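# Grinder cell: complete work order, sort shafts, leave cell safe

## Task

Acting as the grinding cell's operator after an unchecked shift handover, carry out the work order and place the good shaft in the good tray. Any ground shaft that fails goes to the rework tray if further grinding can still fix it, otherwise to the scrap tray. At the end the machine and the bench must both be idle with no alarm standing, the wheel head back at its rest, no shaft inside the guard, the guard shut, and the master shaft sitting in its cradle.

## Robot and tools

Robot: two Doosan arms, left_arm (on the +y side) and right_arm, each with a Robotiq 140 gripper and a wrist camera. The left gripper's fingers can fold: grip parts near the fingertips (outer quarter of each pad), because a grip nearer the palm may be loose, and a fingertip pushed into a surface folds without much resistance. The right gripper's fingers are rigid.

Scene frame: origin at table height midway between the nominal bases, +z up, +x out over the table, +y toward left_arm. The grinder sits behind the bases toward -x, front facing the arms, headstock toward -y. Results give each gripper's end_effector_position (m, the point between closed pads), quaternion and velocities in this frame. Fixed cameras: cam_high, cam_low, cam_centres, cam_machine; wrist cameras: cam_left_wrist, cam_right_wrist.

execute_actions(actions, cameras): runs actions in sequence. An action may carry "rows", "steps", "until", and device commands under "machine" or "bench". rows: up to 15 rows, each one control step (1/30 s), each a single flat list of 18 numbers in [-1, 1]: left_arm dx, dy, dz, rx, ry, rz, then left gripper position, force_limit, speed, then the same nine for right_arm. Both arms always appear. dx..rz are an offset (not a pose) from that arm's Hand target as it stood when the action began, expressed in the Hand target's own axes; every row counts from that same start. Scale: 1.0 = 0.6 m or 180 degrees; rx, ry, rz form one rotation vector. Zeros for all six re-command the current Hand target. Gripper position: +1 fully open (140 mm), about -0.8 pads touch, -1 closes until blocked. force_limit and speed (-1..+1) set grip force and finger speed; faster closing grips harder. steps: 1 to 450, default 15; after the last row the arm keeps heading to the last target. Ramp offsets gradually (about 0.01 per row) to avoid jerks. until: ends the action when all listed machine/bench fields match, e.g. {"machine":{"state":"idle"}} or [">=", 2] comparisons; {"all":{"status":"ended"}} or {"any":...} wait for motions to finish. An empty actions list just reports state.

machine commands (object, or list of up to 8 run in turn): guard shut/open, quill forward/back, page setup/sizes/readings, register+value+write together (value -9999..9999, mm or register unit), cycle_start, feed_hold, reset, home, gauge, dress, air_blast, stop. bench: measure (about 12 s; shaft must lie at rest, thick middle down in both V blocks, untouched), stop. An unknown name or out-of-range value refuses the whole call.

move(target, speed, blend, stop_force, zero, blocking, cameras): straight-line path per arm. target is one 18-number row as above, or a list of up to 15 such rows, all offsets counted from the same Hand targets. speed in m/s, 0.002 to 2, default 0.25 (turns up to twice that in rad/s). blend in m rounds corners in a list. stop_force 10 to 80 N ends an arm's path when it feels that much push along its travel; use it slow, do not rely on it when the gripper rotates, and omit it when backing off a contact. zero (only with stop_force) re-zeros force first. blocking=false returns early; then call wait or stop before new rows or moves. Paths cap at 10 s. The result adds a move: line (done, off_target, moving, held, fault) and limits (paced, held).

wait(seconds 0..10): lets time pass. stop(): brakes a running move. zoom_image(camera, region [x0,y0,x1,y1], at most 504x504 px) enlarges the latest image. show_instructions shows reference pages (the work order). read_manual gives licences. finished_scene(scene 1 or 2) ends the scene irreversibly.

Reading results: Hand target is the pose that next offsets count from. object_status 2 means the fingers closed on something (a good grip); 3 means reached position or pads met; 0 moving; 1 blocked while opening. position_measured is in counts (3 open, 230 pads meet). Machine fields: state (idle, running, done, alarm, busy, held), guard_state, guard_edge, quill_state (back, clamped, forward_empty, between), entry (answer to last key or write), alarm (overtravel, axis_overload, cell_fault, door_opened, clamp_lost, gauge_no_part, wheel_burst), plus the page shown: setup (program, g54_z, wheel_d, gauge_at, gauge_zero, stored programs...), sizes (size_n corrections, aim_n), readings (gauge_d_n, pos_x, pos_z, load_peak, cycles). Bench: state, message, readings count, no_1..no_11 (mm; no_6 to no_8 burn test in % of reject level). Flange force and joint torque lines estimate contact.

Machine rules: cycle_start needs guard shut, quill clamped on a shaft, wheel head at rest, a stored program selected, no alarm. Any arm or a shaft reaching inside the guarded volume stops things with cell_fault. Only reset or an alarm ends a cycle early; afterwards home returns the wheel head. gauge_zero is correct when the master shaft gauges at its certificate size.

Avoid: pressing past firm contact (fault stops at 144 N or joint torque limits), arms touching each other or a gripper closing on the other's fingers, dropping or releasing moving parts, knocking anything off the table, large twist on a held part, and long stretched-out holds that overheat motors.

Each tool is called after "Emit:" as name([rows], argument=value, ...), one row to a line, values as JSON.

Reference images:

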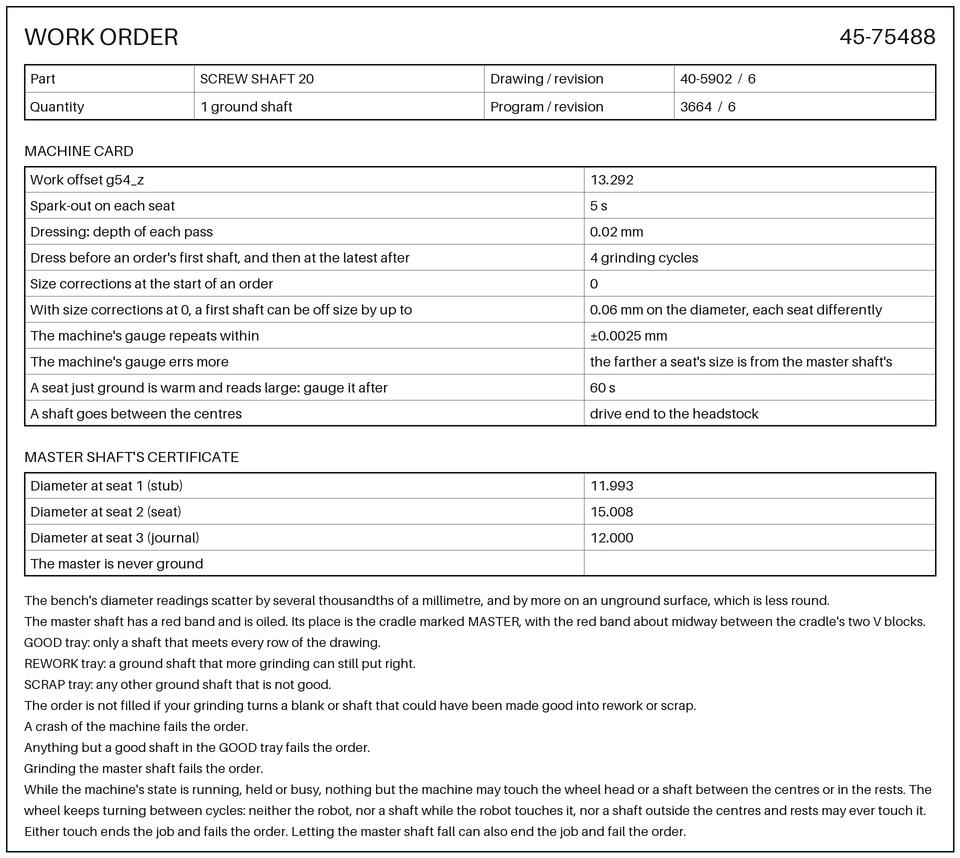

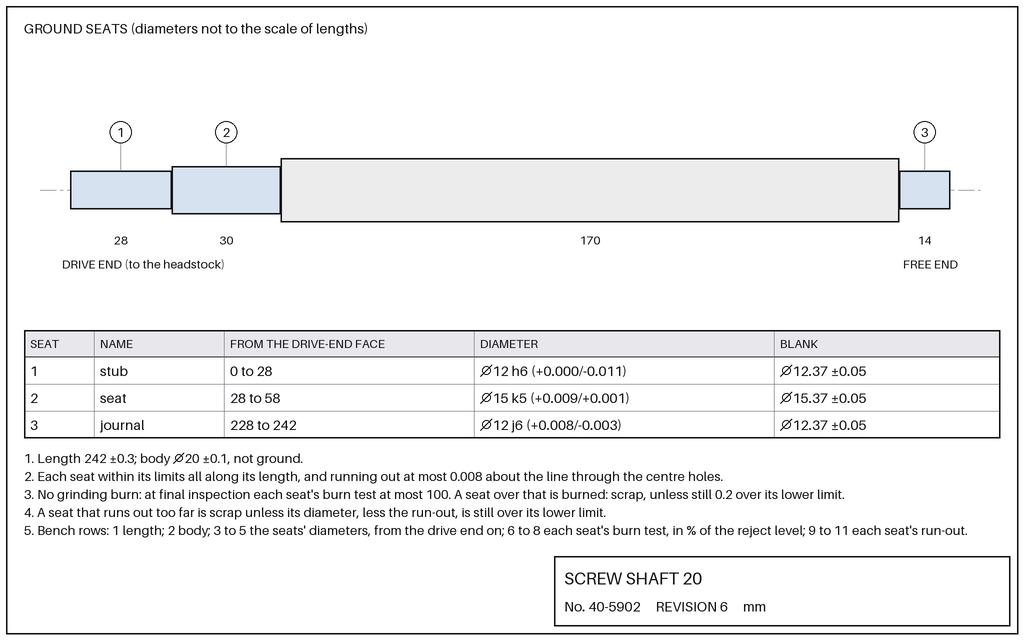

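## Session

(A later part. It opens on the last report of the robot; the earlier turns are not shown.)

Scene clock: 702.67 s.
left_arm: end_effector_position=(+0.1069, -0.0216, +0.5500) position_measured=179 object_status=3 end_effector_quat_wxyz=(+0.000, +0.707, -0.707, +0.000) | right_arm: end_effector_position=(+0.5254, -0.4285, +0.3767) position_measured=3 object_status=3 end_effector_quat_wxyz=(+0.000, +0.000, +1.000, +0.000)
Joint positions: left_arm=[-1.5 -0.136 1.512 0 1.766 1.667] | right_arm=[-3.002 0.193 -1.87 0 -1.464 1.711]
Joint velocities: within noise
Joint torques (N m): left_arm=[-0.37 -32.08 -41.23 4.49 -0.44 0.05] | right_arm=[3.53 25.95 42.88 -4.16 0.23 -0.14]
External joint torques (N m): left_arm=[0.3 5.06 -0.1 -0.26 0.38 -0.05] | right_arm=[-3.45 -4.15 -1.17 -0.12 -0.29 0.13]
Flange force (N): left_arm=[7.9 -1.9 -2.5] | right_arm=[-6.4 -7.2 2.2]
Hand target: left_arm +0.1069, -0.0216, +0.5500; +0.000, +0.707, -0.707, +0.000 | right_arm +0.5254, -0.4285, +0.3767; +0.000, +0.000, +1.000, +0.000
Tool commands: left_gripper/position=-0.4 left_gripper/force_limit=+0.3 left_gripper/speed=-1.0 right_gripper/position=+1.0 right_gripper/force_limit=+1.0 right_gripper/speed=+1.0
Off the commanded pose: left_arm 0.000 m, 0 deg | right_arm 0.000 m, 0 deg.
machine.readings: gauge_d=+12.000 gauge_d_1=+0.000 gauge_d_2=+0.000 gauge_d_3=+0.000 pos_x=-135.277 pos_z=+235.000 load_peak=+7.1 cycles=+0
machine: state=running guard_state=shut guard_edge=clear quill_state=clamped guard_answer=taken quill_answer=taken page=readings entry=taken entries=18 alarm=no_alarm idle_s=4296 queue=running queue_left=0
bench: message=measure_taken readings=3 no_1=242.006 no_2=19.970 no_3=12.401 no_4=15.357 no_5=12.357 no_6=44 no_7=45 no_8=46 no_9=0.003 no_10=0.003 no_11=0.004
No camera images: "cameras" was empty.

Emit:
execute_actions([
  {"steps":300,"until":{"machine":{"state":["!=","running"]}}},
], cameras=[])

Emit:
wait(seconds=10, cameras=["cam_centres"])

Emit:
wait(seconds=10, cameras=[])

Emit:
wait(seconds=10, cameras=[])

Emit:
wait(seconds=10, cameras=[])

Emit:
wait(seconds=10, cameras=[])

Scene clock: 707.47 s.
left_arm: end_effector_position=(+0.1069, -0.0216, +0.5500) position_measured=179 object_status=3 end_effector_quat_wxyz=(+0.000, +0.707, -0.707, +0.000) | right_arm: end_effector_position=(+0.5254, -0.4285, +0.3767) position_measured=3 object_status=3 end_effector_quat_wxyz=(+0.000, +0.000, +1.000, +0.000)
Joint positions: left_arm=[-1.5 -0.136 1.512 0 1.766 1.667] | right_arm=[-3.002 0.193 -1.87 0 -1.464 1.711]
Joint velocities: within noise
Joint torques (N m): left_arm=[-0.25 -31.75 -41.27 4.49 -0.45 0.01] | right_arm=[3.59 26.19 42.84 -4.21 0.28 -0.17]
External joint torques (N m): left_arm=[0.21 4.93 0 -0.25 0.38 -0.01] | right_arm=[-3.56 -4.31 -0.99 -0.09 -0.34 0.17]
Flange force (N): left_arm=[7.6 -1.7 -2.2] | right_arm=[-6.9 -7.3 1.8]
Hand target: left_arm +0.1069, -0.0216, +0.5500; +0.000, +0.707, -0.707, +0.000 | right_arm +0.5254, -0.4285, +0.3767; +0.000, +0.000, +1.000, +0.000
Tool commands: left_gripper/position=-0.4 left_gripper/force_limit=+0.3 left_gripper/speed=-1.0 right_gripper/position=+1.0 right_gripper/force_limit=+1.0 right_gripper/speed=+1.0
Off the commanded pose: left_arm 0.000 m, 0 deg | right_arm 0.000 m, 0 deg.
machine.readings: gauge_d=+12.000 gauge_d_1=+0.000 gauge_d_2=+0.000 gauge_d_3=+0.000 pos_x=+0.000 pos_z=+0.000 load_peak=+7.1 cycles=+1
machine: state=done guard_state=shut guard_edge=clear quill_state=clamped guard_answer=taken quill_answer=taken page=readings entry=taken entries=18 alarm=no_alarm idle_s=1 queue=done queue_left=0
bench: message=measure_taken readings=3 no_1=242.006 no_2=19.970 no_3=12.401 no_4=15.357 no_5=12.357 no_6=44 no_7=45 no_8=46 no_9=0.003 no_10=0.003 no_11=0.004
No camera images: "cameras" was empty.

Scene clock: 717.47 s.
left_arm: end_effector_position=(+0.1069, -0.0216, +0.5500) position_measured=179 object_status=3 end_effector_quat_wxyz=(+0.000, +0.707, -0.707, +0.000) | right_arm: end_effector_position=(+0.5254, -0.4285, +0.3767) position_measured=3 object_status=3 end_effector_quat_wxyz=(+0.000, +0.000, +1.000, +0.000)
Joint positions: left_arm=[-1.5 -0.136 1.512 0 1.766 1.667] | right_arm=[-3.002 0.193 -1.87 0 -1.464 1.711]
Joint velocities: within noise
Joint torques (N m): left_arm=[-0.64 -32.04 -41.24 4.42 -0.45 -0.05] | right_arm=[4.03 25.72 42.86 -4.15 0.26 -0.23]
External joint torques (N m): left_arm=[0.71 4.59 -0.17 -0.18 0.4 0.05] | right_arm=[-4.07 -3.89 -1.2 -0.12 -0.32 0.23]
Flange force (N): left_arm=[7.2 -2.9 -2.5] | right_arm=[-6.1 -8.4 2.1]
Hand target: left_arm +0.1069, -0.0216, +0.5500; +0.000, +0.707, -0.707, +0.000 | right_arm +0.5254, -0.4285, +0.3767; +0.000, +0.000, +1.000, +0.000
Tool commands: left_gripper/position=-0.4 left_gripper/force_limit=+0.3 left_gripper/speed=-1.0 right_gripper/position=+1.0 right_gripper/force_limit=+1.0 right_gripper/speed=+1.0
Off the commanded pose: left_arm 0.000 m, 0 deg | right_arm 0.000 m, 0 deg.
machine.readings: gauge_d=+12.000 gauge_d_1=+0.000 gauge_d_2=+0.000 gauge_d_3=+0.000 pos_x=+0.000 pos_z=+0.000 load_peak=+7.1 cycles=+1
machine: state=done guard_state=shut guard_edge=clear quill_state=clamped guard_answer=taken quill_answer=taken page=readings entry=taken entries=18 alarm=no_alarm idle_s=11 queue=done queue_left=0
bench: message=measure_taken readings=3 no_1=242.006 no_2=19.970 no_3=12.401 no_4=15.357 no_5=12.357 no_6=44 no_7=45 no_8=46 no_9=0.003 no_10=0.003 no_11=0.004
wait: 10.00 s
Images, in order (width x height): cam_centres 896x504.

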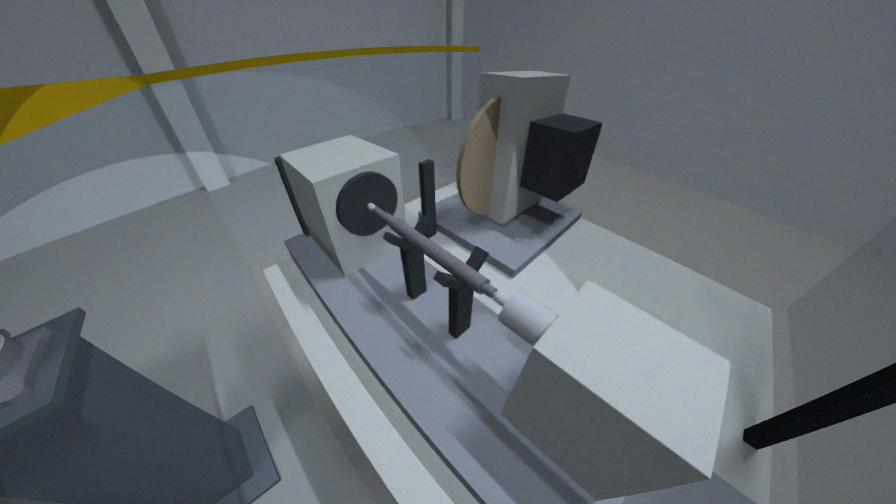

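Scene clock: 727.47 s.
left_arm: end_effector_position=(+0.1069, -0.0216, +0.5500) position_measured=179 object_status=3 end_effector_quat_wxyz=(+0.000, +0.707, -0.707, +0.000) | right_arm: end_effector_position=(+0.5254, -0.4285, +0.3767) position_measured=3 object_status=3 end_effector_quat_wxyz=(+0.000, +0.000, +1.000, +0.000)
Joint positions: left_arm=[-1.5 -0.136 1.512 0 1.766 1.667] | right_arm=[-3.002 0.193 -1.87 0 -1.464 1.711]
Joint velocities: within noise
Joint torques (N m): left_arm=[0.68 -32.09 -41.32 4.49 -0.49 -0.01] | right_arm=[4.11 25.93 42.84 -4.22 0.28 -0.18]
External joint torques (N m): left_arm=[-0.78 5.35 0.1 -0.28 0.43 0.01] | right_arm=[-4.17 -4.08 -1.14 -0.07 -0.33 0.18]
Flange force (N): left_arm=[8.3 0.3 -2.2] | right_arm=[-6.5 -8.7 2.0]
Hand target: left_arm +0.1069, -0.0216, +0.5500; +0.000, +0.707, -0.707, +0.000 | right_arm +0.5254, -0.4285, +0.3767; +0.000, +0.000, +1.000, +0.000
Tool commands: left_gripper/position=-0.4 left_gripper/force_limit=+0.3 left_gripper/speed=-1.0 right_gripper/position=+1.0 right_gripper/force_limit=+1.0 right_gripper/speed=+1.0
Off the commanded pose: left_arm 0.000 m, 0 deg | right_arm 0.000 m, 0 deg.
machine.readings: gauge_d=+12.000 gauge_d_1=+0.000 gauge_d_2=+0.000 gauge_d_3=+0.000 pos_x=+0.000 pos_z=+0.000 load_peak=+7.1 cycles=+1
machine: state=done guard_state=shut guard_edge=clear quill_state=clamped guard_answer=taken quill_answer=taken page=readings entry=taken entries=18 alarm=no_alarm idle_s=21 queue=done queue_left=0
bench: message=measure_taken readings=3 no_1=242.006 no_2=19.970 no_3=12.401 no_4=15.357 no_5=12.357 no_6=44 no_7=45 no_8=46 no_9=0.003 no_10=0.003 no_11=0.004
wait: 10.00 s
No camera images: "cameras" was empty.

Scene clock: 737.47 s.
left_arm: end_effector_position=(+0.1069, -0.0216, +0.5500) position_measured=179 object_status=3 end_effector_quat_wxyz=(+0.000, +0.707, -0.707, +0.000) | right_arm: end_effector_position=(+0.5254, -0.4285, +0.3767) position_measured=3 object_status=3 end_effector_quat_wxyz=(+0.000, +0.000, +1.000, +0.000)
Joint positions: left_arm=[-1.5 -0.136 1.512 0 1.766 1.667] | right_arm=[-3.002 0.193 -1.87 0 -1.464 1.711]
Joint velocities: within noise
Joint torques (N m): left_arm=[-0.6 -32.19 -41.43 4.39 -0.4 -0.02] | right_arm=[3.84 26.28 42.76 -4.15 0.31 -0.13]
External joint torques (N m): left_arm=[0.52 5.23 0.11 -0.16 0.34 0.02] | right_arm=[-3.85 -4.51 -1.17 -0.12 -0.37 0.13]
Flange force (N): left_arm=[7.9 -2.5 -2.0] | right_arm=[-7.1 -8.1 2.1]
Hand target: left_arm +0.1069, -0.0216, +0.5500; +0.000, +0.707, -0.707, +0.000 | right_arm +0.5254, -0.4285, +0.3767; +0.000, +0.000, +1.000, +0.000
Tool commands: left_gripper/position=-0.4 left_gripper/force_limit=+0.3 left_gripper/speed=-1.0 right_gripper/position=+1.0 right_gripper/force_limit=+1.0 right_gripper/speed=+1.0
Off the commanded pose: left_arm 0.000 m, 0 deg | right_arm 0.000 m, 0 deg.
machine.readings: gauge_d=+12.000 gauge_d_1=+0.000 gauge_d_2=+0.000 gauge_d_3=+0.000 pos_x=+0.000 pos_z=+0.000 load_peak=+7.1 cycles=+1
machine: state=done guard_state=shut guard_edge=clear quill_state=clamped guard_answer=taken quill_answer=taken page=readings entry=taken entries=18 alarm=no_alarm idle_s=31 queue=done queue_left=0
bench: message=measure_taken readings=3 no_1=242.006 no_2=19.970 no_3=12.401 no_4=15.357 no_5=12.357 no_6=44 no_7=45 no_8=46 no_9=0.003 no_10=0.003 no_11=0.004
wait: 10.00 s
No camera images: "cameras" was empty.

Scene clock: 747.47 s.
left_arm: end_effector_position=(+0.1069, -0.0216, +0.5500) position_measured=179 object_status=3 end_effector_quat_wxyz=(+0.000, +0.707, -0.707, +0.000) | right_arm: end_effector_position=(+0.5254, -0.4285, +0.3767) position_measured=3 object_status=3 end_effector_quat_wxyz=(+0.000, +0.000, +1.000, +0.000)
Joint positions: left_arm=[-1.5 -0.136 1.512 0 1.766 1.667] | right_arm=[-3.002 0.193 -1.87 0 -1.464 1.711]
Joint velocities: within noise
Joint torques (N m): left_arm=[0.06 -32.05 -41.13 4.45 -0.43 -0.05] | right_arm=[3.78 26.01 42.95 -4.2 0.24 -0.19]
External joint torques (N m): left_arm=[-0.04 4.56 -0.33 -0.2 0.38 0.05] | right_arm=[-3.69 -4.19 -1.18 -0.08 -0.3 0.19]
Flange force (N): left_arm=[7.5 -1.3 -2.8] | right_arm=[-6.5 -7.6 2.2]
Hand target: left_arm +0.1069, -0.0216, +0.5500; +0.000, +0.707, -0.707, +0.000 | right_arm +0.5254, -0.4285, +0.3767; +0.000, +0.000, +1.000, +0.000
Tool commands: left_gripper/position=-0.4 left_gripper/force_limit=+0.3 left_gripper/speed=-1.0 right_gripper/position=+1.0 right_gripper/force_limit=+1.0 right_gripper/speed=+1.0
Off the commanded pose: left_arm 0.000 m, 0 deg | right_arm 0.000 m, 0 deg.
machine.readings: gauge_d=+12.000 gauge_d_1=+0.000 gauge_d_2=+0.000 gauge_d_3=+0.000 pos_x=+0.000 pos_z=+0.000 load_peak=+7.1 cycles=+1
machine: state=done guard_state=shut guard_edge=clear quill_state=clamped guard_answer=taken quill_answer=taken page=readings entry=taken entries=18 alarm=no_alarm idle_s=41 queue=done queue_left=0
bench: message=measure_taken readings=3 no_1=242.006 no_2=19.970 no_3=12.401 no_4=15.357 no_5=12.357 no_6=44 no_7=45 no_8=46 no_9=0.003 no_10=0.003 no_11=0.004
wait: 10.00 s
No camera images: "cameras" was empty.

Scene clock: 757.47 s.
left_arm: end_effector_position=(+0.1069, -0.0216, +0.5500) position_measured=179 object_status=3 end_effector_quat_wxyz=(+0.000, +0.707, -0.707, +0.000) | right_arm: end_effector_position=(+0.5254, -0.4285, +0.3767) position_measured=3 object_status=3 end_effector_quat_wxyz=(+0.000, +0.000, +1.000, +0.000)
Joint positions: left_arm=[-1.5 -0.136 1.512 0 1.766 1.667] | right_arm=[-3.002 0.193 -1.87 0 -1.464 1.711]
Joint velocities: within noise
Joint torques (N m): left_arm=[-0.11 -32.07 -41.27 4.5 -0.34 -0.03] | right_arm=[3.98 26.22 42.69 -4.15 0.25 -0.11]
External joint torques (N m): left_arm=[0.18 4.44 -0.22 -0.25 0.29 0.03] | right_arm=[-3.95 -4.33 -0.84 -0.14 -0.3 0.11]
Flange force (N): left_arm=[7.1 -1.7 -2.4] | right_arm=[-7.3 -8.3 1.6]
Hand target: left_arm +0.1069, -0.0216, +0.5500; +0.000, +0.707, -0.707, +0.000 | right_arm +0.5254, -0.4285, +0.3767; +0.000, +0.000, +1.000, +0.000
Tool commands: left_gripper/position=-0.4 left_gripper/force_limit=+0.3 left_gripper/speed=-1.0 right_gripper/position=+1.0 right_gripper/force_limit=+1.0 right_gripper/speed=+1.0
Off the commanded pose: left_arm 0.000 m, 0 deg | right_arm 0.000 m, 0 deg.
machine.readings: gauge_d=+12.000 gauge_d_1=+0.000 gauge_d_2=+0.000 gauge_d_3=+0.000 pos_x=+0.000 pos_z=+0.000 load_peak=+7.1 cycles=+1
machine: state=done guard_state=shut guard_edge=clear quill_state=clamped guard_answer=taken quill_answer=taken page=readings entry=taken entries=18 alarm=no_alarm idle_s=50 queue=done queue_left=0
bench: message=measure_taken readings=3 no_1=242.006 no_2=19.970 no_3=12.401 no_4=15.357 no_5=12.357 no_6=44 no_7=45 no_8=46 no_9=0.003 no_10=0.003 no_11=0.004
wait: 10.00 s
No camera images: "cameras" was empty.

Emit:
execute_actions([
  {"machine":[{"register":"gauge_at","value":1,"write":true},{"gauge":true},{"register":"gauge_at","value":2,"write":true},{"gauge":true},{"gauge":true},{"register":"gauge_at","value":3,"write":true},{"gauge":true}],"steps":450,"until":{"machine":{"queue":"done"}}},
], cameras=[])

Emit:
execute_actions([
  {"machine":[{"gauge":true},{"register":"gauge_at","value":1,"write":true},{"gauge":true},{"register":"gauge_at","value":2,"write":true},{"gauge":true}],"steps":450,"until":{"machine":{"queue":"done"}}},
], cameras=[])

Scene clock: 779.50 s.
left_arm: end_effector_position=(+0.1069, -0.0216, +0.5500) position_measured=179 object_status=3 end_effector_quat_wxyz=(+0.000, +0.707, -0.707, +0.000) | right_arm: end_effector_position=(+0.5254, -0.4285, +0.3767) position_measured=3 object_status=3 end_effector_quat_wxyz=(+0.000, +0.000, +1.000, +0.000)
Joint positions: left_arm=[-1.5 -0.136 1.512 0 1.766 1.667] | right_arm=[-3.002 0.193 -1.87 0 -1.464 1.711]
Joint velocities: within noise
Joint torques (N m): left_arm=[-0.13 -32.2 -40.98 4.45 -0.39 0.07] | right_arm=[3.78 25.78 42.91 -4.18 0.29 -0.19]
External joint torques (N m): left_arm=[0.09 5.15 -0.38 -0.22 0.33 -0.07] | right_arm=[-3.73 -3.92 -1.12 -0.1 -0.34 0.19]
Flange force (N): left_arm=[8.5 -1.5 -3.0] | right_arm=[-6.1 -7.7 1.9]
Hand target: left_arm +0.1069, -0.0216, +0.5500; +0.000, +0.707, -0.707, +0.000 | right_arm +0.5254, -0.4285, +0.3767; +0.000, +0.000, +1.000, +0.000
Tool commands: left_gripper/position=-0.4 left_gripper/force_limit=+0.3 left_gripper/speed=-1.0 right_gripper/position=+1.0 right_gripper/force_limit=+1.0 right_gripper/speed=+1.0
Off the commanded pose: left_arm 0.000 m, 0 deg | right_arm 0.000 m, 0 deg.
machine.readings: gauge_d=+15.095 gauge_d_1=+12.086 gauge_d_2=+15.095 gauge_d_3=+0.000 pos_x=+0.000 pos_z=+0.000 load_peak=+7.1 cycles=+1
machine: state=busy guard_state=shut guard_edge=clear quill_state=clamped guard_answer=taken quill_answer=taken page=readings entry=taken entries=25 alarm=no_alarm idle_s=72 queue=running queue_left=0
bench: message=measure_taken readings=3 no_1=242.006 no_2=19.970 no_3=12.401 no_4=15.357 no_5=12.357 no_6=44 no_7=45 no_8=46 no_9=0.003 no_10=0.003 no_11=0.004
No camera images: "cameras" was empty.

Scene clock: 794.70 s.
left_arm: end_effector_position=(+0.1069, -0.0216, +0.5500) position_measured=179 object_status=3 end_effector_quat_wxyz=(+0.000, +0.707, -0.707, +0.000) | right_arm: end_effector_position=(+0.5254, -0.4285, +0.3767) position_measured=3 object_status=3 end_effector_quat_wxyz=(+0.000, +0.000, +1.000, +0.000)
Joint positions: left_arm=[-1.5 -0.136 1.512 0 1.766 1.667] | right_arm=[-3.002 0.193 -1.87 0 -1.464 1.711]
Joint velocities: within noise
Joint torques (N m): left_arm=[-0.4 -31.97 -41.25 4.49 -0.38 -0.06] | right_arm=[4 26.11 42.92 -4.26 0.25 -0.17]
External joint torques (N m): left_arm=[0.44 4.27 -0.27 -0.23 0.33 0.06] | right_arm=[-4.04 -4.21 -1.15 -0.04 -0.3 0.17]
Flange force (N): left_arm=[6.9 -2.3 -2.5] | right_arm=[-6.7 -8.4 2.1]
Hand target: left_arm +0.1069, -0.0216, +0.5500; +0.000, +0.707, -0.707, +0.000 | right_arm +0.5254, -0.4285, +0.3767; +0.000, +0.000, +1.000, +0.000
Tool commands: left_gripper/position=-0.4 left_gripper/force_limit=+0.3 left_gripper/speed=-1.0 right_gripper/position=+1.0 right_gripper/force_limit=+1.0 right_gripper/speed=+1.0
Off the commanded pose: left_arm 0.000 m, 0 deg | right_arm 0.000 m, 0 deg.
machine.readings: gauge_d=+12.090 gauge_d_1=+12.086 gauge_d_2=+15.095 gauge_d_3=+12.090 pos_x=+0.000 pos_z=+0.000 load_peak=+7.1 cycles=+1
machine: state=done guard_state=shut guard_edge=clear quill_state=clamped guard_answer=taken quill_answer=taken page=readings entry=refused_busy entries=26 alarm=no_alarm idle_s=87 queue=dropped queue_left=0
bench: message=measure_taken readings=3 no_1=242.006 no_2=19.970 no_3=12.401 no_4=15.357 no_5=12.357 no_6=44 no_7=45 no_8=46 no_9=0.003 no_10=0.003 no_11=0.004
No camera images: "cameras" was empty.

Emit:
execute_actions([
  {"machine":[{"register":"size_1","value":0.015,"write":true},{"register":"size_2","value":0.015,"write":true},{"register":"size_3","value":0.015,"write":true},{"cycle_start":true}],"steps":30},
], cameras=[])

Emit:
execute_actions([
  {"steps":450,"until":{"machine":{"state":["!=","running"]}}},
  {"steps":450,"until":{"machine":{"state":["!=","running"]}}},
  {"steps":450,"until":{"machine":{"state":["!=","running"]}}},
  {"steps":450,"until":{"machine":{"state":["!=","running"]}}},
], cameras=["cam_centres"])

Scene clock: 799.90 s.
left_arm: end_effector_position=(+0.1069, -0.0216, +0.5500) position_measured=179 object_status=3 end_effector_quat_wxyz=(+0.000, +0.707, -0.707, +0.000) | right_arm: end_effector_position=(+0.5254, -0.4285, +0.3767) position_measured=3 object_status=3 end_effector_quat_wxyz=(+0.000, +0.000, +1.000, +0.000)
Joint positions: left_arm=[-1.5 -0.136 1.512 0 1.766 1.667] | right_arm=[-3.002 0.193 -1.87 0 -1.464 1.711]
Joint velocities: within noise
Joint torques (N m): left_arm=[-0.16 -32.65 -41 4.41 -0.38 -0.06] | right_arm=[3.85 25.95 42.84 -4.24 0.28 -0.18]
External joint torques (N m): left_arm=[0.13 5.46 -0.37 -0.17 0.33 0.06] | right_arm=[-3.71 -4.19 -1.11 -0.04 -0.33 0.18]
Flange force (N): left_arm=[8.9 -2.0 -3.1] | right_arm=[-6.6 -7.7 2.0]
Hand target: left_arm +0.1069, -0.0216, +0.5500; +0.000, +0.707, -0.707, +0.000 | right_arm +0.5254, -0.4285, +0.3767; +0.000, +0.000, +1.000, +0.000
Tool commands: left_gripper/position=-0.4 left_gripper/force_limit=+0.3 left_gripper/speed=-1.0 right_gripper/position=+1.0 right_gripper/force_limit=+1.0 right_gripper/speed=+1.0
Off the commanded pose: left_arm 0.000 m, 0 deg | right_arm 0.000 m, 0 deg.
machine.readings: gauge_d=+12.090 gauge_d_1=+0.000 gauge_d_2=+0.000 gauge_d_3=+0.000 pos_x=-68.000 pos_z=+14.000 load_peak=+0.0 cycles=+1
machine: state=running guard_state=shut guard_edge=clear quill_state=clamped guard_answer=taken quill_answer=taken page=readings entry=taken entries=30 alarm=no_alarm idle_s=92 queue=running queue_left=0
bench: message=measure_taken readings=3 no_1=242.006 no_2=19.970 no_3=12.401 no_4=15.357 no_5=12.357 no_6=44 no_7=45 no_8=46 no_9=0.003 no_10=0.003 no_11=0.004
No camera images: "cameras" was empty.

Scene clock: 850.00 s.
left_arm: end_effector_position=(+0.1069, -0.0216, +0.5500) position_measured=179 object_status=3 end_effector_quat_wxyz=(+0.000, +0.707, -0.707, +0.000) | right_arm: end_effector_position=(+0.5254, -0.4285, +0.3767) position_measured=3 object_status=3 end_effector_quat_wxyz=(+0.000, +0.000, +1.000, +0.000)
Joint positions: left_arm=[-1.5 -0.136 1.512 0 1.766 1.667] | right_arm=[-3.002 0.193 -1.87 0 -1.464 1.711]
Joint velocities: within noise
Joint torques (N m): left_arm=[0.28 -32.48 -41.21 4.48 -0.48 0.03] | right_arm=[4.04 25.88 42.66 -4.17 0.3 -0.14]
External joint torques (N m): left_arm=[-0.14 4.43 -0.37 -0.22 0.44 -0.03] | right_arm=[-4.26 -3.91 -0.94 -0.12 -0.35 0.14]
External joint torques at the end of the 1st action: left_arm=[0 6.26 0.18 -0.23 0.33 0.08] | right_arm=[-3.88 -4.58 -1.17 -0.04 -0.34 0.17]
External joint torques at the end of the 2nd action: left_arm=[0.1 5.05 -0.27 -0.25 0.35 0] | right_arm=[-3.79 -4.29 -0.64 -0.15 -0.28 0.18]
External joint torques at the end of the 3rd action: left_arm=[0.08 4.28 -0.52 -0.17 0.4 -0.01] | right_arm=[-4.1 -4.27 -0.89 -0.13 -0.36 0.23]
Flange force (N): left_arm=[7.3 -0.9 -2.9] | right_arm=[-6.5 -9.0 1.6]
Flange force at the end of the 1st action (N): left_arm=[9.5 -1.8 -2.2] | right_arm=[-7.2 -8.1 2.1]
Flange force at the end of the 2nd action (N): left_arm=[8.2 -1.6 -2.8] | right_arm=[-7.4 -7.8 1.3]
Flange force at the end of the 3rd action (N): left_arm=[7.3 -1.4 -3.1] | right_arm=[-7.1 -8.4 1.6]
Hand target: left_arm +0.1069, -0.0216, +0.5500; +0.000, +0.707, -0.707, +0.000 | right_arm +0.5254, -0.4285, +0.3767; +0.000, +0.000, +1.000, +0.000
Tool commands: left_gripper/position=-0.4 left_gripper/force_limit=+0.3 left_gripper/speed=-1.0 right_gripper/position=+1.0 right_gripper/force_limit=+1.0 right_gripper/speed=+1.0
Off the commanded pose: left_arm 0.000 m, 0 deg | right_arm 0.000 m, 0 deg.
machine.readings: gauge_d=+12.090 gauge_d_1=+0.000 gauge_d_2=+0.000 gauge_d_3=+0.000 pos_x=-366.344 pos_z=+14.000 load_peak=+3.2 cycles=+1
machine: state=running guard_state=shut guard_edge=clear quill_state=clamped guard_answer=taken quill_answer=taken page=readings entry=taken entries=30 alarm=no_alarm idle_s=142 queue=running queue_left=0
bench: message=measure_taken readings=3 no_1=242.006 no_2=19.970 no_3=12.401 no_4=15.357 no_5=12.357 no_6=44 no_7=45 no_8=46 no_9=0.003 no_10=0.003 no_11=0.004
not seen at rest: the call's real time ran out, and the robot may still be moving.
Images, in order (width x height): cam_centres 896x504.

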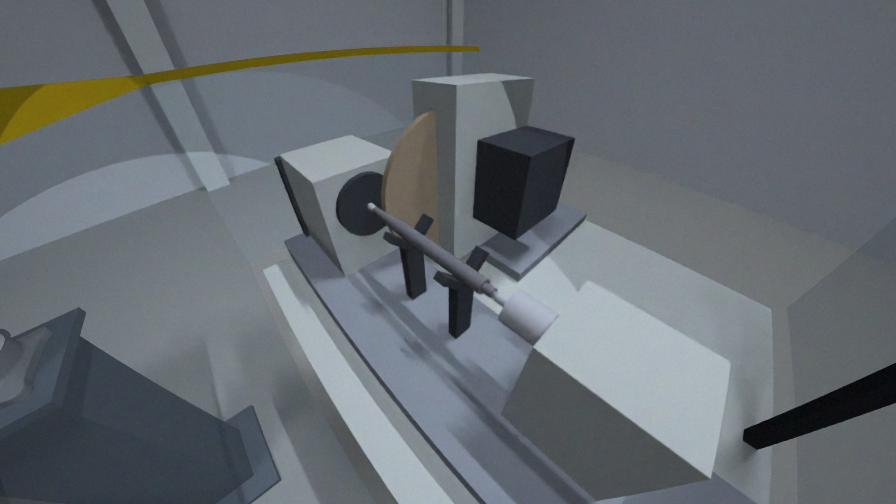

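Emit:
move(target=[0,0,0,0,0,0,-0.4,0.3,-1,-0.125,0.5,0.05,0,0,0,-0.3,1,-0.5], speed=0.3, cameras=["cam_right_wrist"])

Emit:
zoom_image(camera="cam_right_wrist", region=[400, 50, 650, 300])

Scene clock: 857.13 s.
left_arm: end_effector_position=(+0.1069, -0.0216, +0.5500) position_measured=179 object_status=3 end_effector_quat_wxyz=(+0.000, +0.707, -0.707, +0.000) | right_arm: end_effector_position=(+0.6002, -0.1285, +0.3468) position_measured=167 object_status=0 end_effector_quat_wxyz=(+0.000, +0.000, +1.000, +0.000)
Joint positions: left_arm=[-1.5 -0.136 1.512 0 1.766 1.667] | right_arm=[-2.518 -0.091 -1.656 0 -1.394 2.195]
Joint velocities: within noise
Joint torques (N m): left_arm=[-0.43 -31.81 -41.16 4.47 -0.43 -0.01] | right_arm=[3.99 56.41 42.31 -4.13 0.17 -0.17]
External joint torques (N m): left_arm=[0.52 4.3 -0.27 -0.22 0.38 0.01] | right_arm=[-3.92 -5.63 -1.02 -0.08 -0.22 0.17]
Flange force (N): left_arm=[6.9 -2.3 -2.6] | right_arm=[-9.7 -1.1 2.7]
Hand target: left_arm +0.1069, -0.0216, +0.5500; +0.000, +0.707, -0.707, +0.000 | right_arm +0.6002, -0.1284, +0.3467; +0.000, +0.000, +1.000, +0.000
Off the commanded pose: left_arm 0.000 m, 0 deg | right_arm 0.000 m, 0 deg.
machine.readings: gauge_d=+12.090 gauge_d_1=+0.000 gauge_d_2=+0.000 gauge_d_3=+0.000 pos_x=-366.358 pos_z=+14.000 load_peak=+3.2 cycles=+1
machine: state=running guard_state=shut guard_edge=clear quill_state=clamped guard_answer=taken quill_answer=taken page=readings entry=taken entries=30 alarm=no_alarm idle_s=149 queue=running queue_left=0
bench: message=measure_taken readings=3 no_1=242.006 no_2=19.970 no_3=12.401 no_4=15.357 no_5=12.357 no_6=44 no_7=45 no_8=46 no_9=0.003 no_10=0.003 no_11=0.004
move: done
camera_calibration:
cam_right_wrist: T_world_to_cam=[[0.0200248, 0.99963, 0.0184072, 0.116594], [0.93397, -0.0252733, 0.356457, -0.681961], [0.35679, 0.0100538, -0.934131, 0.25581], [0, 0, 0, 1]] pos_world=[0.543326, -0.136358, 0.479903]
Images, in order (width x height): cam_right_wrist 896x504.

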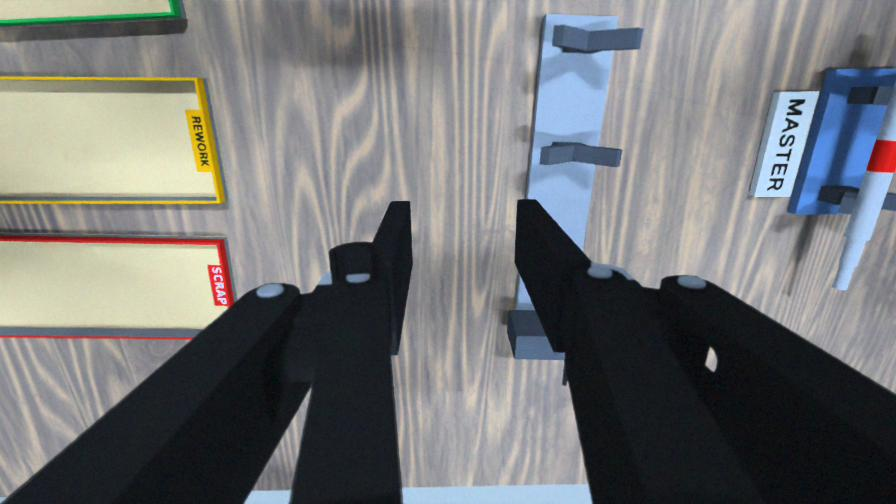

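Scaled by 2.016 from the camera's 896x504 image, which has a finer 1280x720 frame.

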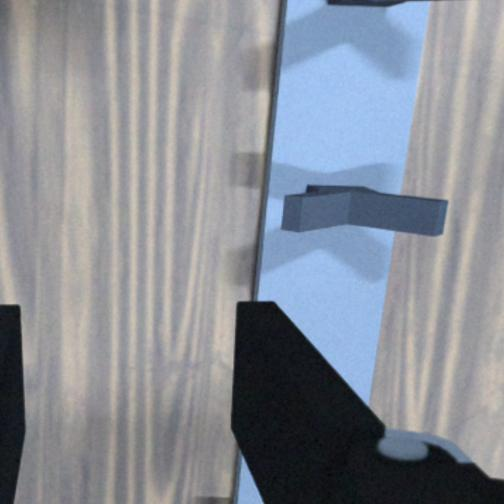

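Emit:
move(target=[0,0,0,0,0,0,-0.4,0.3,-1,0.25,-0.7,-0.1,0,0,0,-0.3,1,-0.5], speed=0.3, cameras=["cam_right_wrist"])

Scene clock: 871.23 s.
left_arm: end_effector_position=(+0.1069, -0.0216, +0.5500) position_measured=179 object_status=3 end_effector_quat_wxyz=(+0.000, +0.707, -0.707, +0.000) | right_arm: end_effector_position=(+0.4505, -0.5485, +0.4066) position_measured=167 object_status=3 end_effector_quat_wxyz=(+0.000, -0.001, +1.000, +0.000)
Joint positions: left_arm=[-1.5 -0.136 1.512 0 1.766 1.667] | right_arm=[-3.301 0.305 -1.898 0 -1.548 1.412]
Joint velocities: within noise
Joint torques (N m): left_arm=[0.18 -32.19 -41.31 4.49 -0.3 -0.01] | right_arm=[4.4 14.23 42.94 -4.19 0.29 -0.17]
External joint torques (N m): left_arm=[-0.18 5.09 -0.01 -0.26 0.24 0.01] | right_arm=[-4.33 -3.44 -0.9 -0.13 -0.34 0.17]
Flange force (N): left_arm=[8.0 -1.0 -2.0] | right_arm=[-2.7 -12.2 1.1]
Hand target: left_arm +0.1069, -0.0216, +0.5500; +0.000, +0.707, -0.707, +0.000 | right_arm +0.4505, -0.5486, +0.4066; +0.000, +0.000, +1.000, +0.000
Off the commanded pose: left_arm 0.000 m, 0 deg | right_arm 0.000 m, 0 deg.
machine.readings: gauge_d=+12.090 gauge_d_1=+0.000 gauge_d_2=+0.000 gauge_d_3=+0.000 pos_x=-366.386 pos_z=+14.000 load_peak=+3.2 cycles=+1
machine: state=running guard_state=shut guard_edge=clear quill_state=clamped guard_answer=taken quill_answer=taken page=readings entry=taken entries=30 alarm=no_alarm idle_s=163 queue=running queue_left=0
bench: message=measure_taken readings=3 no_1=242.006 no_2=19.970 no_3=12.401 no_4=15.357 no_5=12.357 no_6=44 no_7=45 no_8=46 no_9=0.003 no_10=0.003 no_11=0.004
move: done
camera_calibration:
cam_right_wrist: T_world_to_cam=[[0.0198399, 0.999635, 0.0183319, 0.538551], [0.934053, -0.0250714, 0.356253, -0.573983], [0.356583, 0.0100549, -0.93421, 0.369396], [0, 0, 0, 1]] pos_world=[0.393726, -0.556459, 0.539704]
Images, in order (width x height): cam_right_wrist 896x504.

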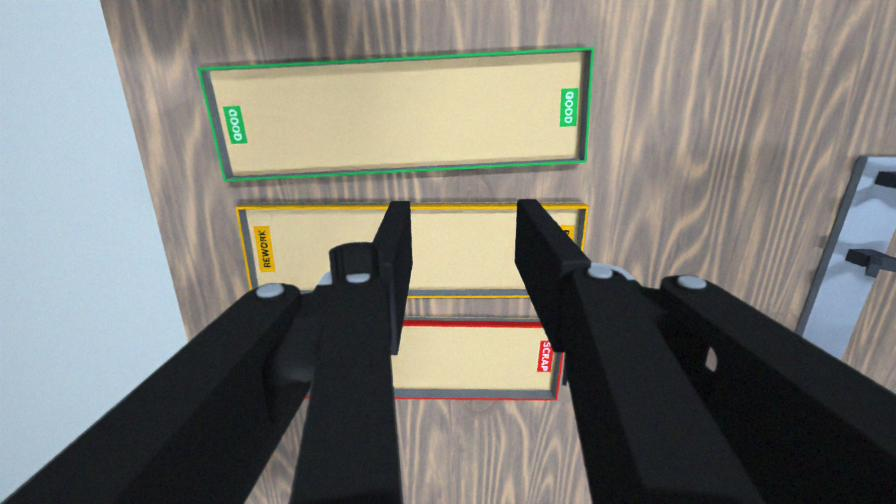

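Emit:
execute_actions([
  {"steps":450,"until":{"machine":{"state":["!=","running"]}}},
  {"steps":450,"until":{"machine":{"state":["!=","running"]}}},
], cameras=[])

Emit:
execute_actions([
  {"steps":450,"until":{"machine":{"state":["!=","running"]}}},
  {"steps":450,"until":{"machine":{"state":["!=","running"]}}},
], cameras=[])

Emit:
execute_actions([
  {"steps":450,"until":{"machine":{"state":["!=","running"]}}},
  {"steps":450,"until":{"machine":{"state":["!=","running"]}}},
], cameras=[])

Emit:
execute_actions([
  {"steps":450,"until":{"machine":{"state":["!=","running"]}}},
  {"steps":450,"until":{"machine":{"state":["!=","running"]}}},
], cameras=[])

Emit:
execute_actions([
  {"steps":450,"until":{"machine":{"state":["!=","running"]}}},
  {"steps":450,"until":{"machine":{"state":["!=","running"]}}},
], cameras=[])

Scene clock: 911.43 s.
left_arm: end_effector_position=(+0.1069, -0.0216, +0.5500) position_measured=179 object_status=3 end_effector_quat_wxyz=(+0.000, +0.707, -0.707, +0.000) | right_arm: end_effector_position=(+0.4505, -0.5486, +0.4066) position_measured=167 object_status=3 end_effector_quat_wxyz=(+0.000, +0.000, +1.000, +0.000)
Joint positions: left_arm=[-1.5 -0.136 1.512 0 1.766 1.667] | right_arm=[-3.301 0.305 -1.898 0 -1.548 1.412]
Joint velocities: within noise
Joint torques (N m): left_arm=[-0.26 -32.03 -41.25 4.49 -0.34 0.01] | right_arm=[3.57 14.34 43.04 -4.22 0.27 -0.14]
External joint torques (N m): left_arm=[0.25 4.59 -0.2 -0.24 0.29 -0.01] | right_arm=[-3.5 -3.6 -1.12 -0.09 -0.32 0.14]
External joint torques at the end of the 1st action: left_arm=[-0.07 4.77 -0.26 -0.22 0.38 0.08] | right_arm=[-4.11 -3.56 -0.96 -0.1 -0.34 0.17]
Flange force (N): left_arm=[7.3 -1.8 -2.4] | right_arm=[-3.1 -10.1 1.5]
Flange force at the end of the 1st action (N): left_arm=[7.7 -1.3 -2.7] | right_arm=[-3.0 -11.6 1.2]
Hand target: left_arm +0.1069, -0.0216, +0.5500; +0.000, +0.707, -0.707, +0.000 | right_arm +0.4505, -0.5486, +0.4066; +0.000, +0.000, +1.000, +0.000
Tool commands: left_gripper/position=-0.4 left_gripper/force_limit=+0.3 left_gripper/speed=-1.0 right_gripper/position=-0.3 right_gripper/force_limit=+1.0 right_gripper/speed=-0.5
Off the commanded pose: left_arm 0.000 m, 0 deg | right_arm 0.000 m, 0 deg.
machine.readings: gauge_d=+12.090 gauge_d_1=+0.000 gauge_d_2=+0.000 gauge_d_3=+0.000 pos_x=-363.134 pos_z=+43.000 load_peak=+3.2 cycles=+1
machine: state=running guard_state=shut guard_edge=clear quill_state=clamped guard_answer=taken quill_answer=taken page=readings entry=taken entries=30 alarm=no_alarm idle_s=203 queue=running queue_left=0
bench: message=measure_taken readings=3 no_1=242.006 no_2=19.970 no_3=12.401 no_4=15.357 no_5=12.357 no_6=44 no_7=45 no_8=46 no_9=0.003 no_10=0.003 no_11=0.004
No camera images: "cameras" was empty.

Scene clock: 941.63 s.
left_arm: end_effector_position=(+0.1069, -0.0216, +0.5500) position_measured=179 object_status=3 end_effector_quat_wxyz=(+0.000, +0.707, -0.707, +0.000) | right_arm: end_effector_position=(+0.4505, -0.5486, +0.4066) position_measured=167 object_status=3 end_effector_quat_wxyz=(+0.000, +0.000, +1.000, +0.000)
Joint positions: left_arm=[-1.5 -0.136 1.512 0 1.766 1.667] | right_arm=[-3.301 0.305 -1.898 0 -1.548 1.412]
Joint velocities: within noise
Joint torques (N m): left_arm=[-0.49 -32.45 -40.98 4.47 -0.45 0.03] | right_arm=[3.96 14.71 43.18 -4.27 0.28 -0.13]
External joint torques (N m): left_arm=[0.41 5.75 -0.26 -0.25 0.39 -0.03] | right_arm=[-3.99 -3.84 -1.15 -0.06 -0.34 0.13]
External joint torques at the end of the 1st action: left_arm=[0.32 4.2 -0.21 -0.19 0.39 0.08] | right_arm=[-3.82 -3.81 -0.95 -0.11 -0.35 0.2]
Flange force (N): left_arm=[9.2 -2.4 -3.0] | right_arm=[-3.3 -11.5 1.6]
Flange force at the end of the 1st action (N): left_arm=[6.7 -2.0 -2.5] | right_arm=[-3.5 -10.9 1.2]
Hand target: left_arm +0.1069, -0.0216, +0.5500; +0.000, +0.707, -0.707, +0.000 | right_arm +0.4505, -0.5486, +0.4066; +0.000, +0.000, +1.000, +0.000
Tool commands: left_gripper/position=-0.4 left_gripper/force_limit=+0.3 left_gripper/speed=-1.0 right_gripper/position=-0.3 right_gripper/force_limit=+1.0 right_gripper/speed=-0.5
Off the commanded pose: left_arm 0.000 m, 0 deg | right_arm 0.000 m, 0 deg.
machine.readings: gauge_d=+12.090 gauge_d_1=+0.000 gauge_d_2=+0.000 gauge_d_3=+0.000 pos_x=-363.349 pos_z=+43.000 load_peak=+3.8 cycles=+1
machine: state=running guard_state=shut guard_edge=clear quill_state=clamped guard_answer=taken quill_answer=taken page=readings entry=taken entries=30 alarm=no_alarm idle_s=233 queue=running queue_left=0
bench: message=measure_taken readings=3 no_1=242.006 no_2=19.970 no_3=12.401 no_4=15.357 no_5=12.357 no_6=44 no_7=45 no_8=46 no_9=0.003 no_10=0.003 no_11=0.004
No camera images: "cameras" was empty.

Scene clock: 971.83 s.
left_arm: end_effector_position=(+0.1069, -0.0216, +0.5500) position_measured=179 object_status=3 end_effector_quat_wxyz=(+0.000, +0.707, -0.707, +0.000) | right_arm: end_effector_position=(+0.4505, -0.5486, +0.4066) position_measured=167 object_status=3 end_effector_quat_wxyz=(+0.000, +0.000, +1.000, +0.000)
Joint positions: left_arm=[-1.5 -0.136 1.512 0 1.766 1.667] | right_arm=[-3.301 0.305 -1.898 0 -1.548 1.412]
Joint velocities: within noise
Joint torques (N m): left_arm=[0.06 -32.06 -41.13 4.45 -0.42 0.02] | right_arm=[3.47 14.41 42.91 -4.2 0.28 -0.16]
External joint torques (N m): left_arm=[-0.08 5.01 -0.2 -0.21 0.37 -0.02] | right_arm=[-3.55 -3.54 -0.93 -0.12 -0.33 0.16]
External joint torques at the end of the 1st action: left_arm=[0.46 4.03 -0.4 -0.24 0.38 0] | right_arm=[-3.88 -3.52 -0.96 -0.14 -0.34 0.16]
Flange force (N): left_arm=[8.0 -1.2 -2.6] | right_arm=[-3.2 -10.2 1.2]
Flange force at the end of the 1st action (N): left_arm=[6.6 -2.1 -2.8] | right_arm=[-3.0 -11.0 1.2]
Hand target: left_arm +0.1069, -0.0216, +0.5500; +0.000, +0.707, -0.707, +0.000 | right_arm +0.4505, -0.5486, +0.4066; +0.000, +0.000, +1.000, +0.000
Tool commands: left_gripper/position=-0.4 left_gripper/force_limit=+0.3 left_gripper/speed=-1.0 right_gripper/position=-0.3 right_gripper/force_limit=+1.0 right_gripper/speed=-0.5
Off the commanded pose: left_arm 0.000 m, 0 deg | right_arm 0.000 m, 0 deg.
machine.readings: gauge_d=+12.090 gauge_d_1=+0.000 gauge_d_2=+0.000 gauge_d_3=+0.000 pos_x=-212.775 pos_z=+235.000 load_peak=+3.8 cycles=+1
machine: state=running guard_state=shut guard_edge=clear quill_state=clamped guard_answer=taken quill_answer=taken page=readings entry=taken entries=30 alarm=no_alarm idle_s=263 queue=running queue_left=0
bench: message=measure_taken readings=3 no_1=242.006 no_2=19.970 no_3=12.401 no_4=15.357 no_5=12.357 no_6=44 no_7=45 no_8=46 no_9=0.003 no_10=0.003 no_11=0.004
No camera images: "cameras" was empty.

Scene clock: 1002.03 s.
left_arm: end_effector_position=(+0.1069, -0.0216, +0.5500) position_measured=179 object_status=3 end_effector_quat_wxyz=(+0.000, +0.707, -0.707, +0.000) | right_arm: end_effector_position=(+0.4505, -0.5486, +0.4066) position_measured=167 object_status=3 end_effector_quat_wxyz=(+0.000, +0.000, +1.000, +0.000)
Joint positions: left_arm=[-1.5 -0.136 1.512 0 1.766 1.667] | right_arm=[-3.301 0.305 -1.898 0 -1.548 1.412]
Joint velocities: within noise
Joint torques (N m): left_arm=[-0.34 -32.16 -41.06 4.5 -0.45 0.05] | right_arm=[3.99 14.21 43.1 -4.23 0.25 -0.19]
External joint torques (N m): left_arm=[0.39 4.84 -0.33 -0.26 0.39 -0.05] | right_arm=[-4.11 -3.33 -1.12 -0.1 -0.31 0.19]
External joint torques at the end of the 1st action: left_arm=[0.31 5.02 -0.16 -0.24 0.34 0.02] | right_arm=[-3.91 -3.52 -0.94 -0.11 -0.33 0.17]
Flange force (N): left_arm=[7.9 -2.1 -2.9] | right_arm=[-2.4 -11.4 1.5]
Flange force at the end of the 1st action (N): left_arm=[7.9 -2.1 -2.5] | right_arm=[-3.0 -11.1 1.2]
Hand target: left_arm +0.1069, -0.0216, +0.5500; +0.000, +0.707, -0.707, +0.000 | right_arm +0.4505, -0.5486, +0.4066; +0.000, +0.000, +1.000, +0.000
Tool commands: left_gripper/position=-0.4 left_gripper/force_limit=+0.3 left_gripper/speed=-1.0 right_gripper/position=-0.3 right_gripper/force_limit=+1.0 right_gripper/speed=-0.5
Off the commanded pose: left_arm 0.000 m, 0 deg | right_arm 0.000 m, 0 deg.
machine.readings: gauge_d=+12.090 gauge_d_1=+0.000 gauge_d_2=+0.000 gauge_d_3=+0.000 pos_x=-366.179 pos_z=+235.000 load_peak=+3.8 cycles=+1
machine: state=running guard_state=shut guard_edge=clear quill_state=clamped guard_answer=taken quill_answer=taken page=readings entry=taken entries=30 alarm=no_alarm idle_s=293 queue=running queue_left=0
bench: message=measure_taken readings=3 no_1=242.006 no_2=19.970 no_3=12.401 no_4=15.357 no_5=12.357 no_6=44 no_7=45 no_8=46 no_9=0.003 no_10=0.003 no_11=0.004
No camera images: "cameras" was empty.

Scene clock: 1032.23 s.
left_arm: end_effector_position=(+0.1069, -0.0216, +0.5500) position_measured=179 object_status=3 end_effector_quat_wxyz=(+0.000, +0.707, -0.707, +0.000) | right_arm: end_effector_position=(+0.4505, -0.5486, +0.4066) position_measured=167 object_status=3 end_effector_quat_wxyz=(+0.000, +0.000, +1.000, +0.000)
Joint positions: left_arm=[-1.5 -0.136 1.512 0 1.766 1.667] | right_arm=[-3.301 0.305 -1.898 0 -1.548 1.412]
Joint velocities: within noise
Joint torques (N m): left_arm=[-0.38 -31.79 -41.23 4.44 -0.4 0.01] | right_arm=[3.94 14.63 43.1 -4.2 0.27 -0.18]
External joint torques (N m): left_arm=[0.42 4.35 -0.22 -0.19 0.35 -0.01] | right_arm=[-4.02 -3.78 -1.13 -0.12 -0.33 0.18]
External joint torques at the end of the 1st action: left_arm=[0.56 4.07 -0.24 -0.13 0.37 0.11] | right_arm=[-3.88 -3.15 -0.89 -0.09 -0.29 0.16]
Flange force (N): left_arm=[6.9 -2.1 -2.4] | right_arm=[-3.2 -11.4 1.5]
Flange force at the end of the 1st action (N): left_arm=[6.5 -2.6 -2.4] | right_arm=[-2.5 -10.9 1.2]
Hand target: left_arm +0.1069, -0.0216, +0.5500; +0.000, +0.707, -0.707, +0.000 | right_arm +0.4505, -0.5486, +0.4066; +0.000, +0.000, +1.000, +0.000
Tool commands: left_gripper/position=-0.4 left_gripper/force_limit=+0.3 left_gripper/speed=-1.0 right_gripper/position=-0.3 right_gripper/force_limit=+1.0 right_gripper/speed=-0.5
Off the commanded pose: left_arm 0.000 m, 0 deg | right_arm 0.000 m, 0 deg.
machine.readings: gauge_d=+12.090 gauge_d_1=+0.000 gauge_d_2=+0.000 gauge_d_3=+0.000 pos_x=-366.360 pos_z=+235.000 load_peak=+3.8 cycles=+1
machine: state=running guard_state=shut guard_edge=clear quill_state=clamped guard_answer=taken quill_answer=taken page=readings entry=taken entries=30 alarm=no_alarm idle_s=322 queue=running queue_left=0
bench: message=measure_taken readings=3 no_1=242.006 no_2=19.970 no_3=12.401 no_4=15.357 no_5=12.357 no_6=44 no_7=45 no_8=46 no_9=0.003 no_10=0.003 no_11=0.004
No camera images: "cameras" was empty.

Emit:
execute_actions([
  {"steps":450,"until":{"machine":{"state":["!=","running"]}}},
], cameras=[])

Emit:
execute_actions([
  {"machine":[{"register":"gauge_at","value":1,"write":true},{"gauge":true},{"register":"gauge_at","value":2,"write":true},{"gauge":true}],"steps":450,"until":{"machine":{"queue":"done"}}},
], cameras=[])

Emit:
execute_actions([
  {"machine":[{"register":"gauge_at","value":1,"write":true},{"gauge":true},{"register":"gauge_at","value":2,"write":true},{"gauge":true}],"steps":450,"until":{"machine":{"queue":"done"}}},
], cameras=[])

Scene clock: 1051.60 s.
left_arm: end_effector_position=(+0.1069, -0.0216, +0.5500) position_measured=179 object_status=3 end_effector_quat_wxyz=(+0.000, +0.707, -0.707, +0.000) | right_arm: end_effector_position=(+0.4505, -0.5486, +0.4066) position_measured=167 object_status=3 end_effector_quat_wxyz=(+0.000, +0.000, +1.000, +0.000)
Joint positions: left_arm=[-1.5 -0.136 1.512 0 1.766 1.667] | right_arm=[-3.301 0.305 -1.898 0 -1.548 1.412]
Joint velocities: within noise
Joint torques (N m): left_arm=[0.48 -32.19 -41.02 4.52 -0.35 -0.04] | right_arm=[3.99 14.29 43.14 -4.2 0.3 -0.18]
External joint torques (N m): left_arm=[-0.58 5.6 -0.19 -0.31 0.29 0.04] | right_arm=[-4 -3.52 -1.23 -0.12 -0.36 0.18]
Flange force (N): left_arm=[9.1 -0.4 -2.7] | right_arm=[-2.6 -11.2 1.7]
Hand target: left_arm +0.1069, -0.0216, +0.5500; +0.000, +0.707, -0.707, +0.000 | right_arm +0.4505, -0.5486, +0.4066; +0.000, +0.000, +1.000, +0.000
Tool commands: left_gripper/position=-0.4 left_gripper/force_limit=+0.3 left_gripper/speed=-1.0 right_gripper/position=-0.3 right_gripper/force_limit=+1.0 right_gripper/speed=-0.5
Off the commanded pose: left_arm 0.000 m, 0 deg | right_arm 0.000 m, 0 deg.
machine.readings: gauge_d=+12.090 gauge_d_1=+0.000 gauge_d_2=+0.000 gauge_d_3=+0.000 pos_x=-366.389 pos_z=+235.000 load_peak=+3.8 cycles=+1
machine: state=running guard_state=shut guard_edge=clear quill_state=clamped guard_answer=taken quill_answer=taken page=readings entry=taken entries=30 alarm=no_alarm idle_s=342 queue=running queue_left=0
bench: message=measure_taken readings=3 no_1=242.006 no_2=19.970 no_3=12.401 no_4=15.357 no_5=12.357 no_6=44 no_7=45 no_8=46 no_9=0.003 no_10=0.003 no_11=0.004
No camera images: "cameras" was empty.

Scene clock: 1066.80 s.
left_arm: end_effector_position=(+0.1069, -0.0216, +0.5500) position_measured=179 object_status=3 end_effector_quat_wxyz=(+0.000, +0.707, -0.707, +0.000) | right_arm: end_effector_position=(+0.4505, -0.5486, +0.4066) position_measured=167 object_status=3 end_effector_quat_wxyz=(+0.000, +0.000, +1.000, +0.000)
Joint positions: left_arm=[-1.5 -0.136 1.512 0 1.766 1.667] | right_arm=[-3.301 0.305 -1.898 0 -1.548 1.412]
Joint velocities: within noise
Joint torques (N m): left_arm=[-0.23 -31.71 -41.46 4.42 -0.35 -0.05] | right_arm=[3.84 14.3 43.06 -4.25 0.27 -0.16]
External joint torques (N m): left_arm=[0.13 4.64 0.11 -0.19 0.29 0.05] | right_arm=[-3.83 -3.49 -1.06 -0.07 -0.32 0.16]
Flange force (N): left_arm=[7.0 -1.6 -1.8] | right_arm=[-2.9 -10.9 1.4]
Hand target: left_arm +0.1069, -0.0216, +0.5500; +0.000, +0.707, -0.707, +0.000 | right_arm +0.4505, -0.5486, +0.4066; +0.000, +0.000, +1.000, +0.000
Tool commands: left_gripper/position=-0.4 left_gripper/force_limit=+0.3 left_gripper/speed=-1.0 right_gripper/position=-0.3 right_gripper/force_limit=+1.0 right_gripper/speed=-0.5
Off the commanded pose: left_arm 0.000 m, 0 deg | right_arm 0.000 m, 0 deg.
machine.readings: gauge_d=+12.090 gauge_d_1=+0.000 gauge_d_2=+0.000 gauge_d_3=+0.000 pos_x=+0.000 pos_z=+0.000 load_peak=+3.8 cycles=+2
machine: state=done guard_state=shut guard_edge=clear quill_state=clamped guard_answer=taken quill_answer=taken page=readings entry=refused_busy entries=31 alarm=no_alarm idle_s=9 queue=dropped queue_left=0
bench: message=measure_taken readings=3 no_1=242.006 no_2=19.970 no_3=12.401 no_4=15.357 no_5=12.357 no_6=44 no_7=45 no_8=46 no_9=0.003 no_10=0.003 no_11=0.004
No camera images: "cameras" was empty.

Scene clock: 1075.50 s.
left_arm: end_effector_position=(+0.1069, -0.0216, +0.5500) position_measured=179 object_status=3 end_effector_quat_wxyz=(+0.000, +0.707, -0.707, +0.000) | right_arm: end_effector_position=(+0.4505, -0.5486, +0.4066) position_measured=167 object_status=3 end_effector_quat_wxyz=(+0.000, +0.000, +1.000, +0.000)
Joint positions: left_arm=[-1.5 -0.136 1.512 0 1.766 1.667] | right_arm=[-3.301 0.305 -1.898 0 -1.548 1.412]
Joint velocities: within noise
Joint torques (N m): left_arm=[-0.07 -32.22 -41.36 4.46 -0.48 -0.08] | right_arm=[3.97 14.19 42.98 -4.27 0.28 -0.16]
External joint torques (N m): left_arm=[0 5.42 0.12 -0.24 0.42 0.08] | right_arm=[-3.9 -3.41 -1.03 -0.04 -0.34 0.16]
Flange force (N): left_arm=[8.2 -1.6 -2.2] | right_arm=[-2.7 -11.0 1.3]
Hand target: left_arm +0.1069, -0.0216, +0.5500; +0.000, +0.707, -0.707, +0.000 | right_arm +0.4505, -0.5486, +0.4066; +0.000, +0.000, +1.000, +0.000
Tool commands: left_gripper/position=-0.4 left_gripper/force_limit=+0.3 left_gripper/speed=-1.0 right_gripper/position=-0.3 right_gripper/force_limit=+1.0 right_gripper/speed=-0.5
Off the commanded pose: left_arm 0.000 m, 0 deg | right_arm 0.000 m, 0 deg.
machine.readings: gauge_d=+15.024 gauge_d_1=+12.011 gauge_d_2=+15.024 gauge_d_3=+0.000 pos_x=+0.000 pos_z=+0.000 load_peak=+3.8 cycles=+2
machine: state=done guard_state=shut guard_edge=clear quill_state=clamped guard_answer=taken quill_answer=taken page=readings entry=taken entries=35 alarm=no_alarm idle_s=18 queue=done queue_left=0
bench: message=measure_taken readings=3 no_1=242.006 no_2=19.970 no_3=12.401 no_4=15.357 no_5=12.357 no_6=44 no_7=45 no_8=46 no_9=0.003 no_10=0.003 no_11=0.004
No camera images: "cameras" was empty.


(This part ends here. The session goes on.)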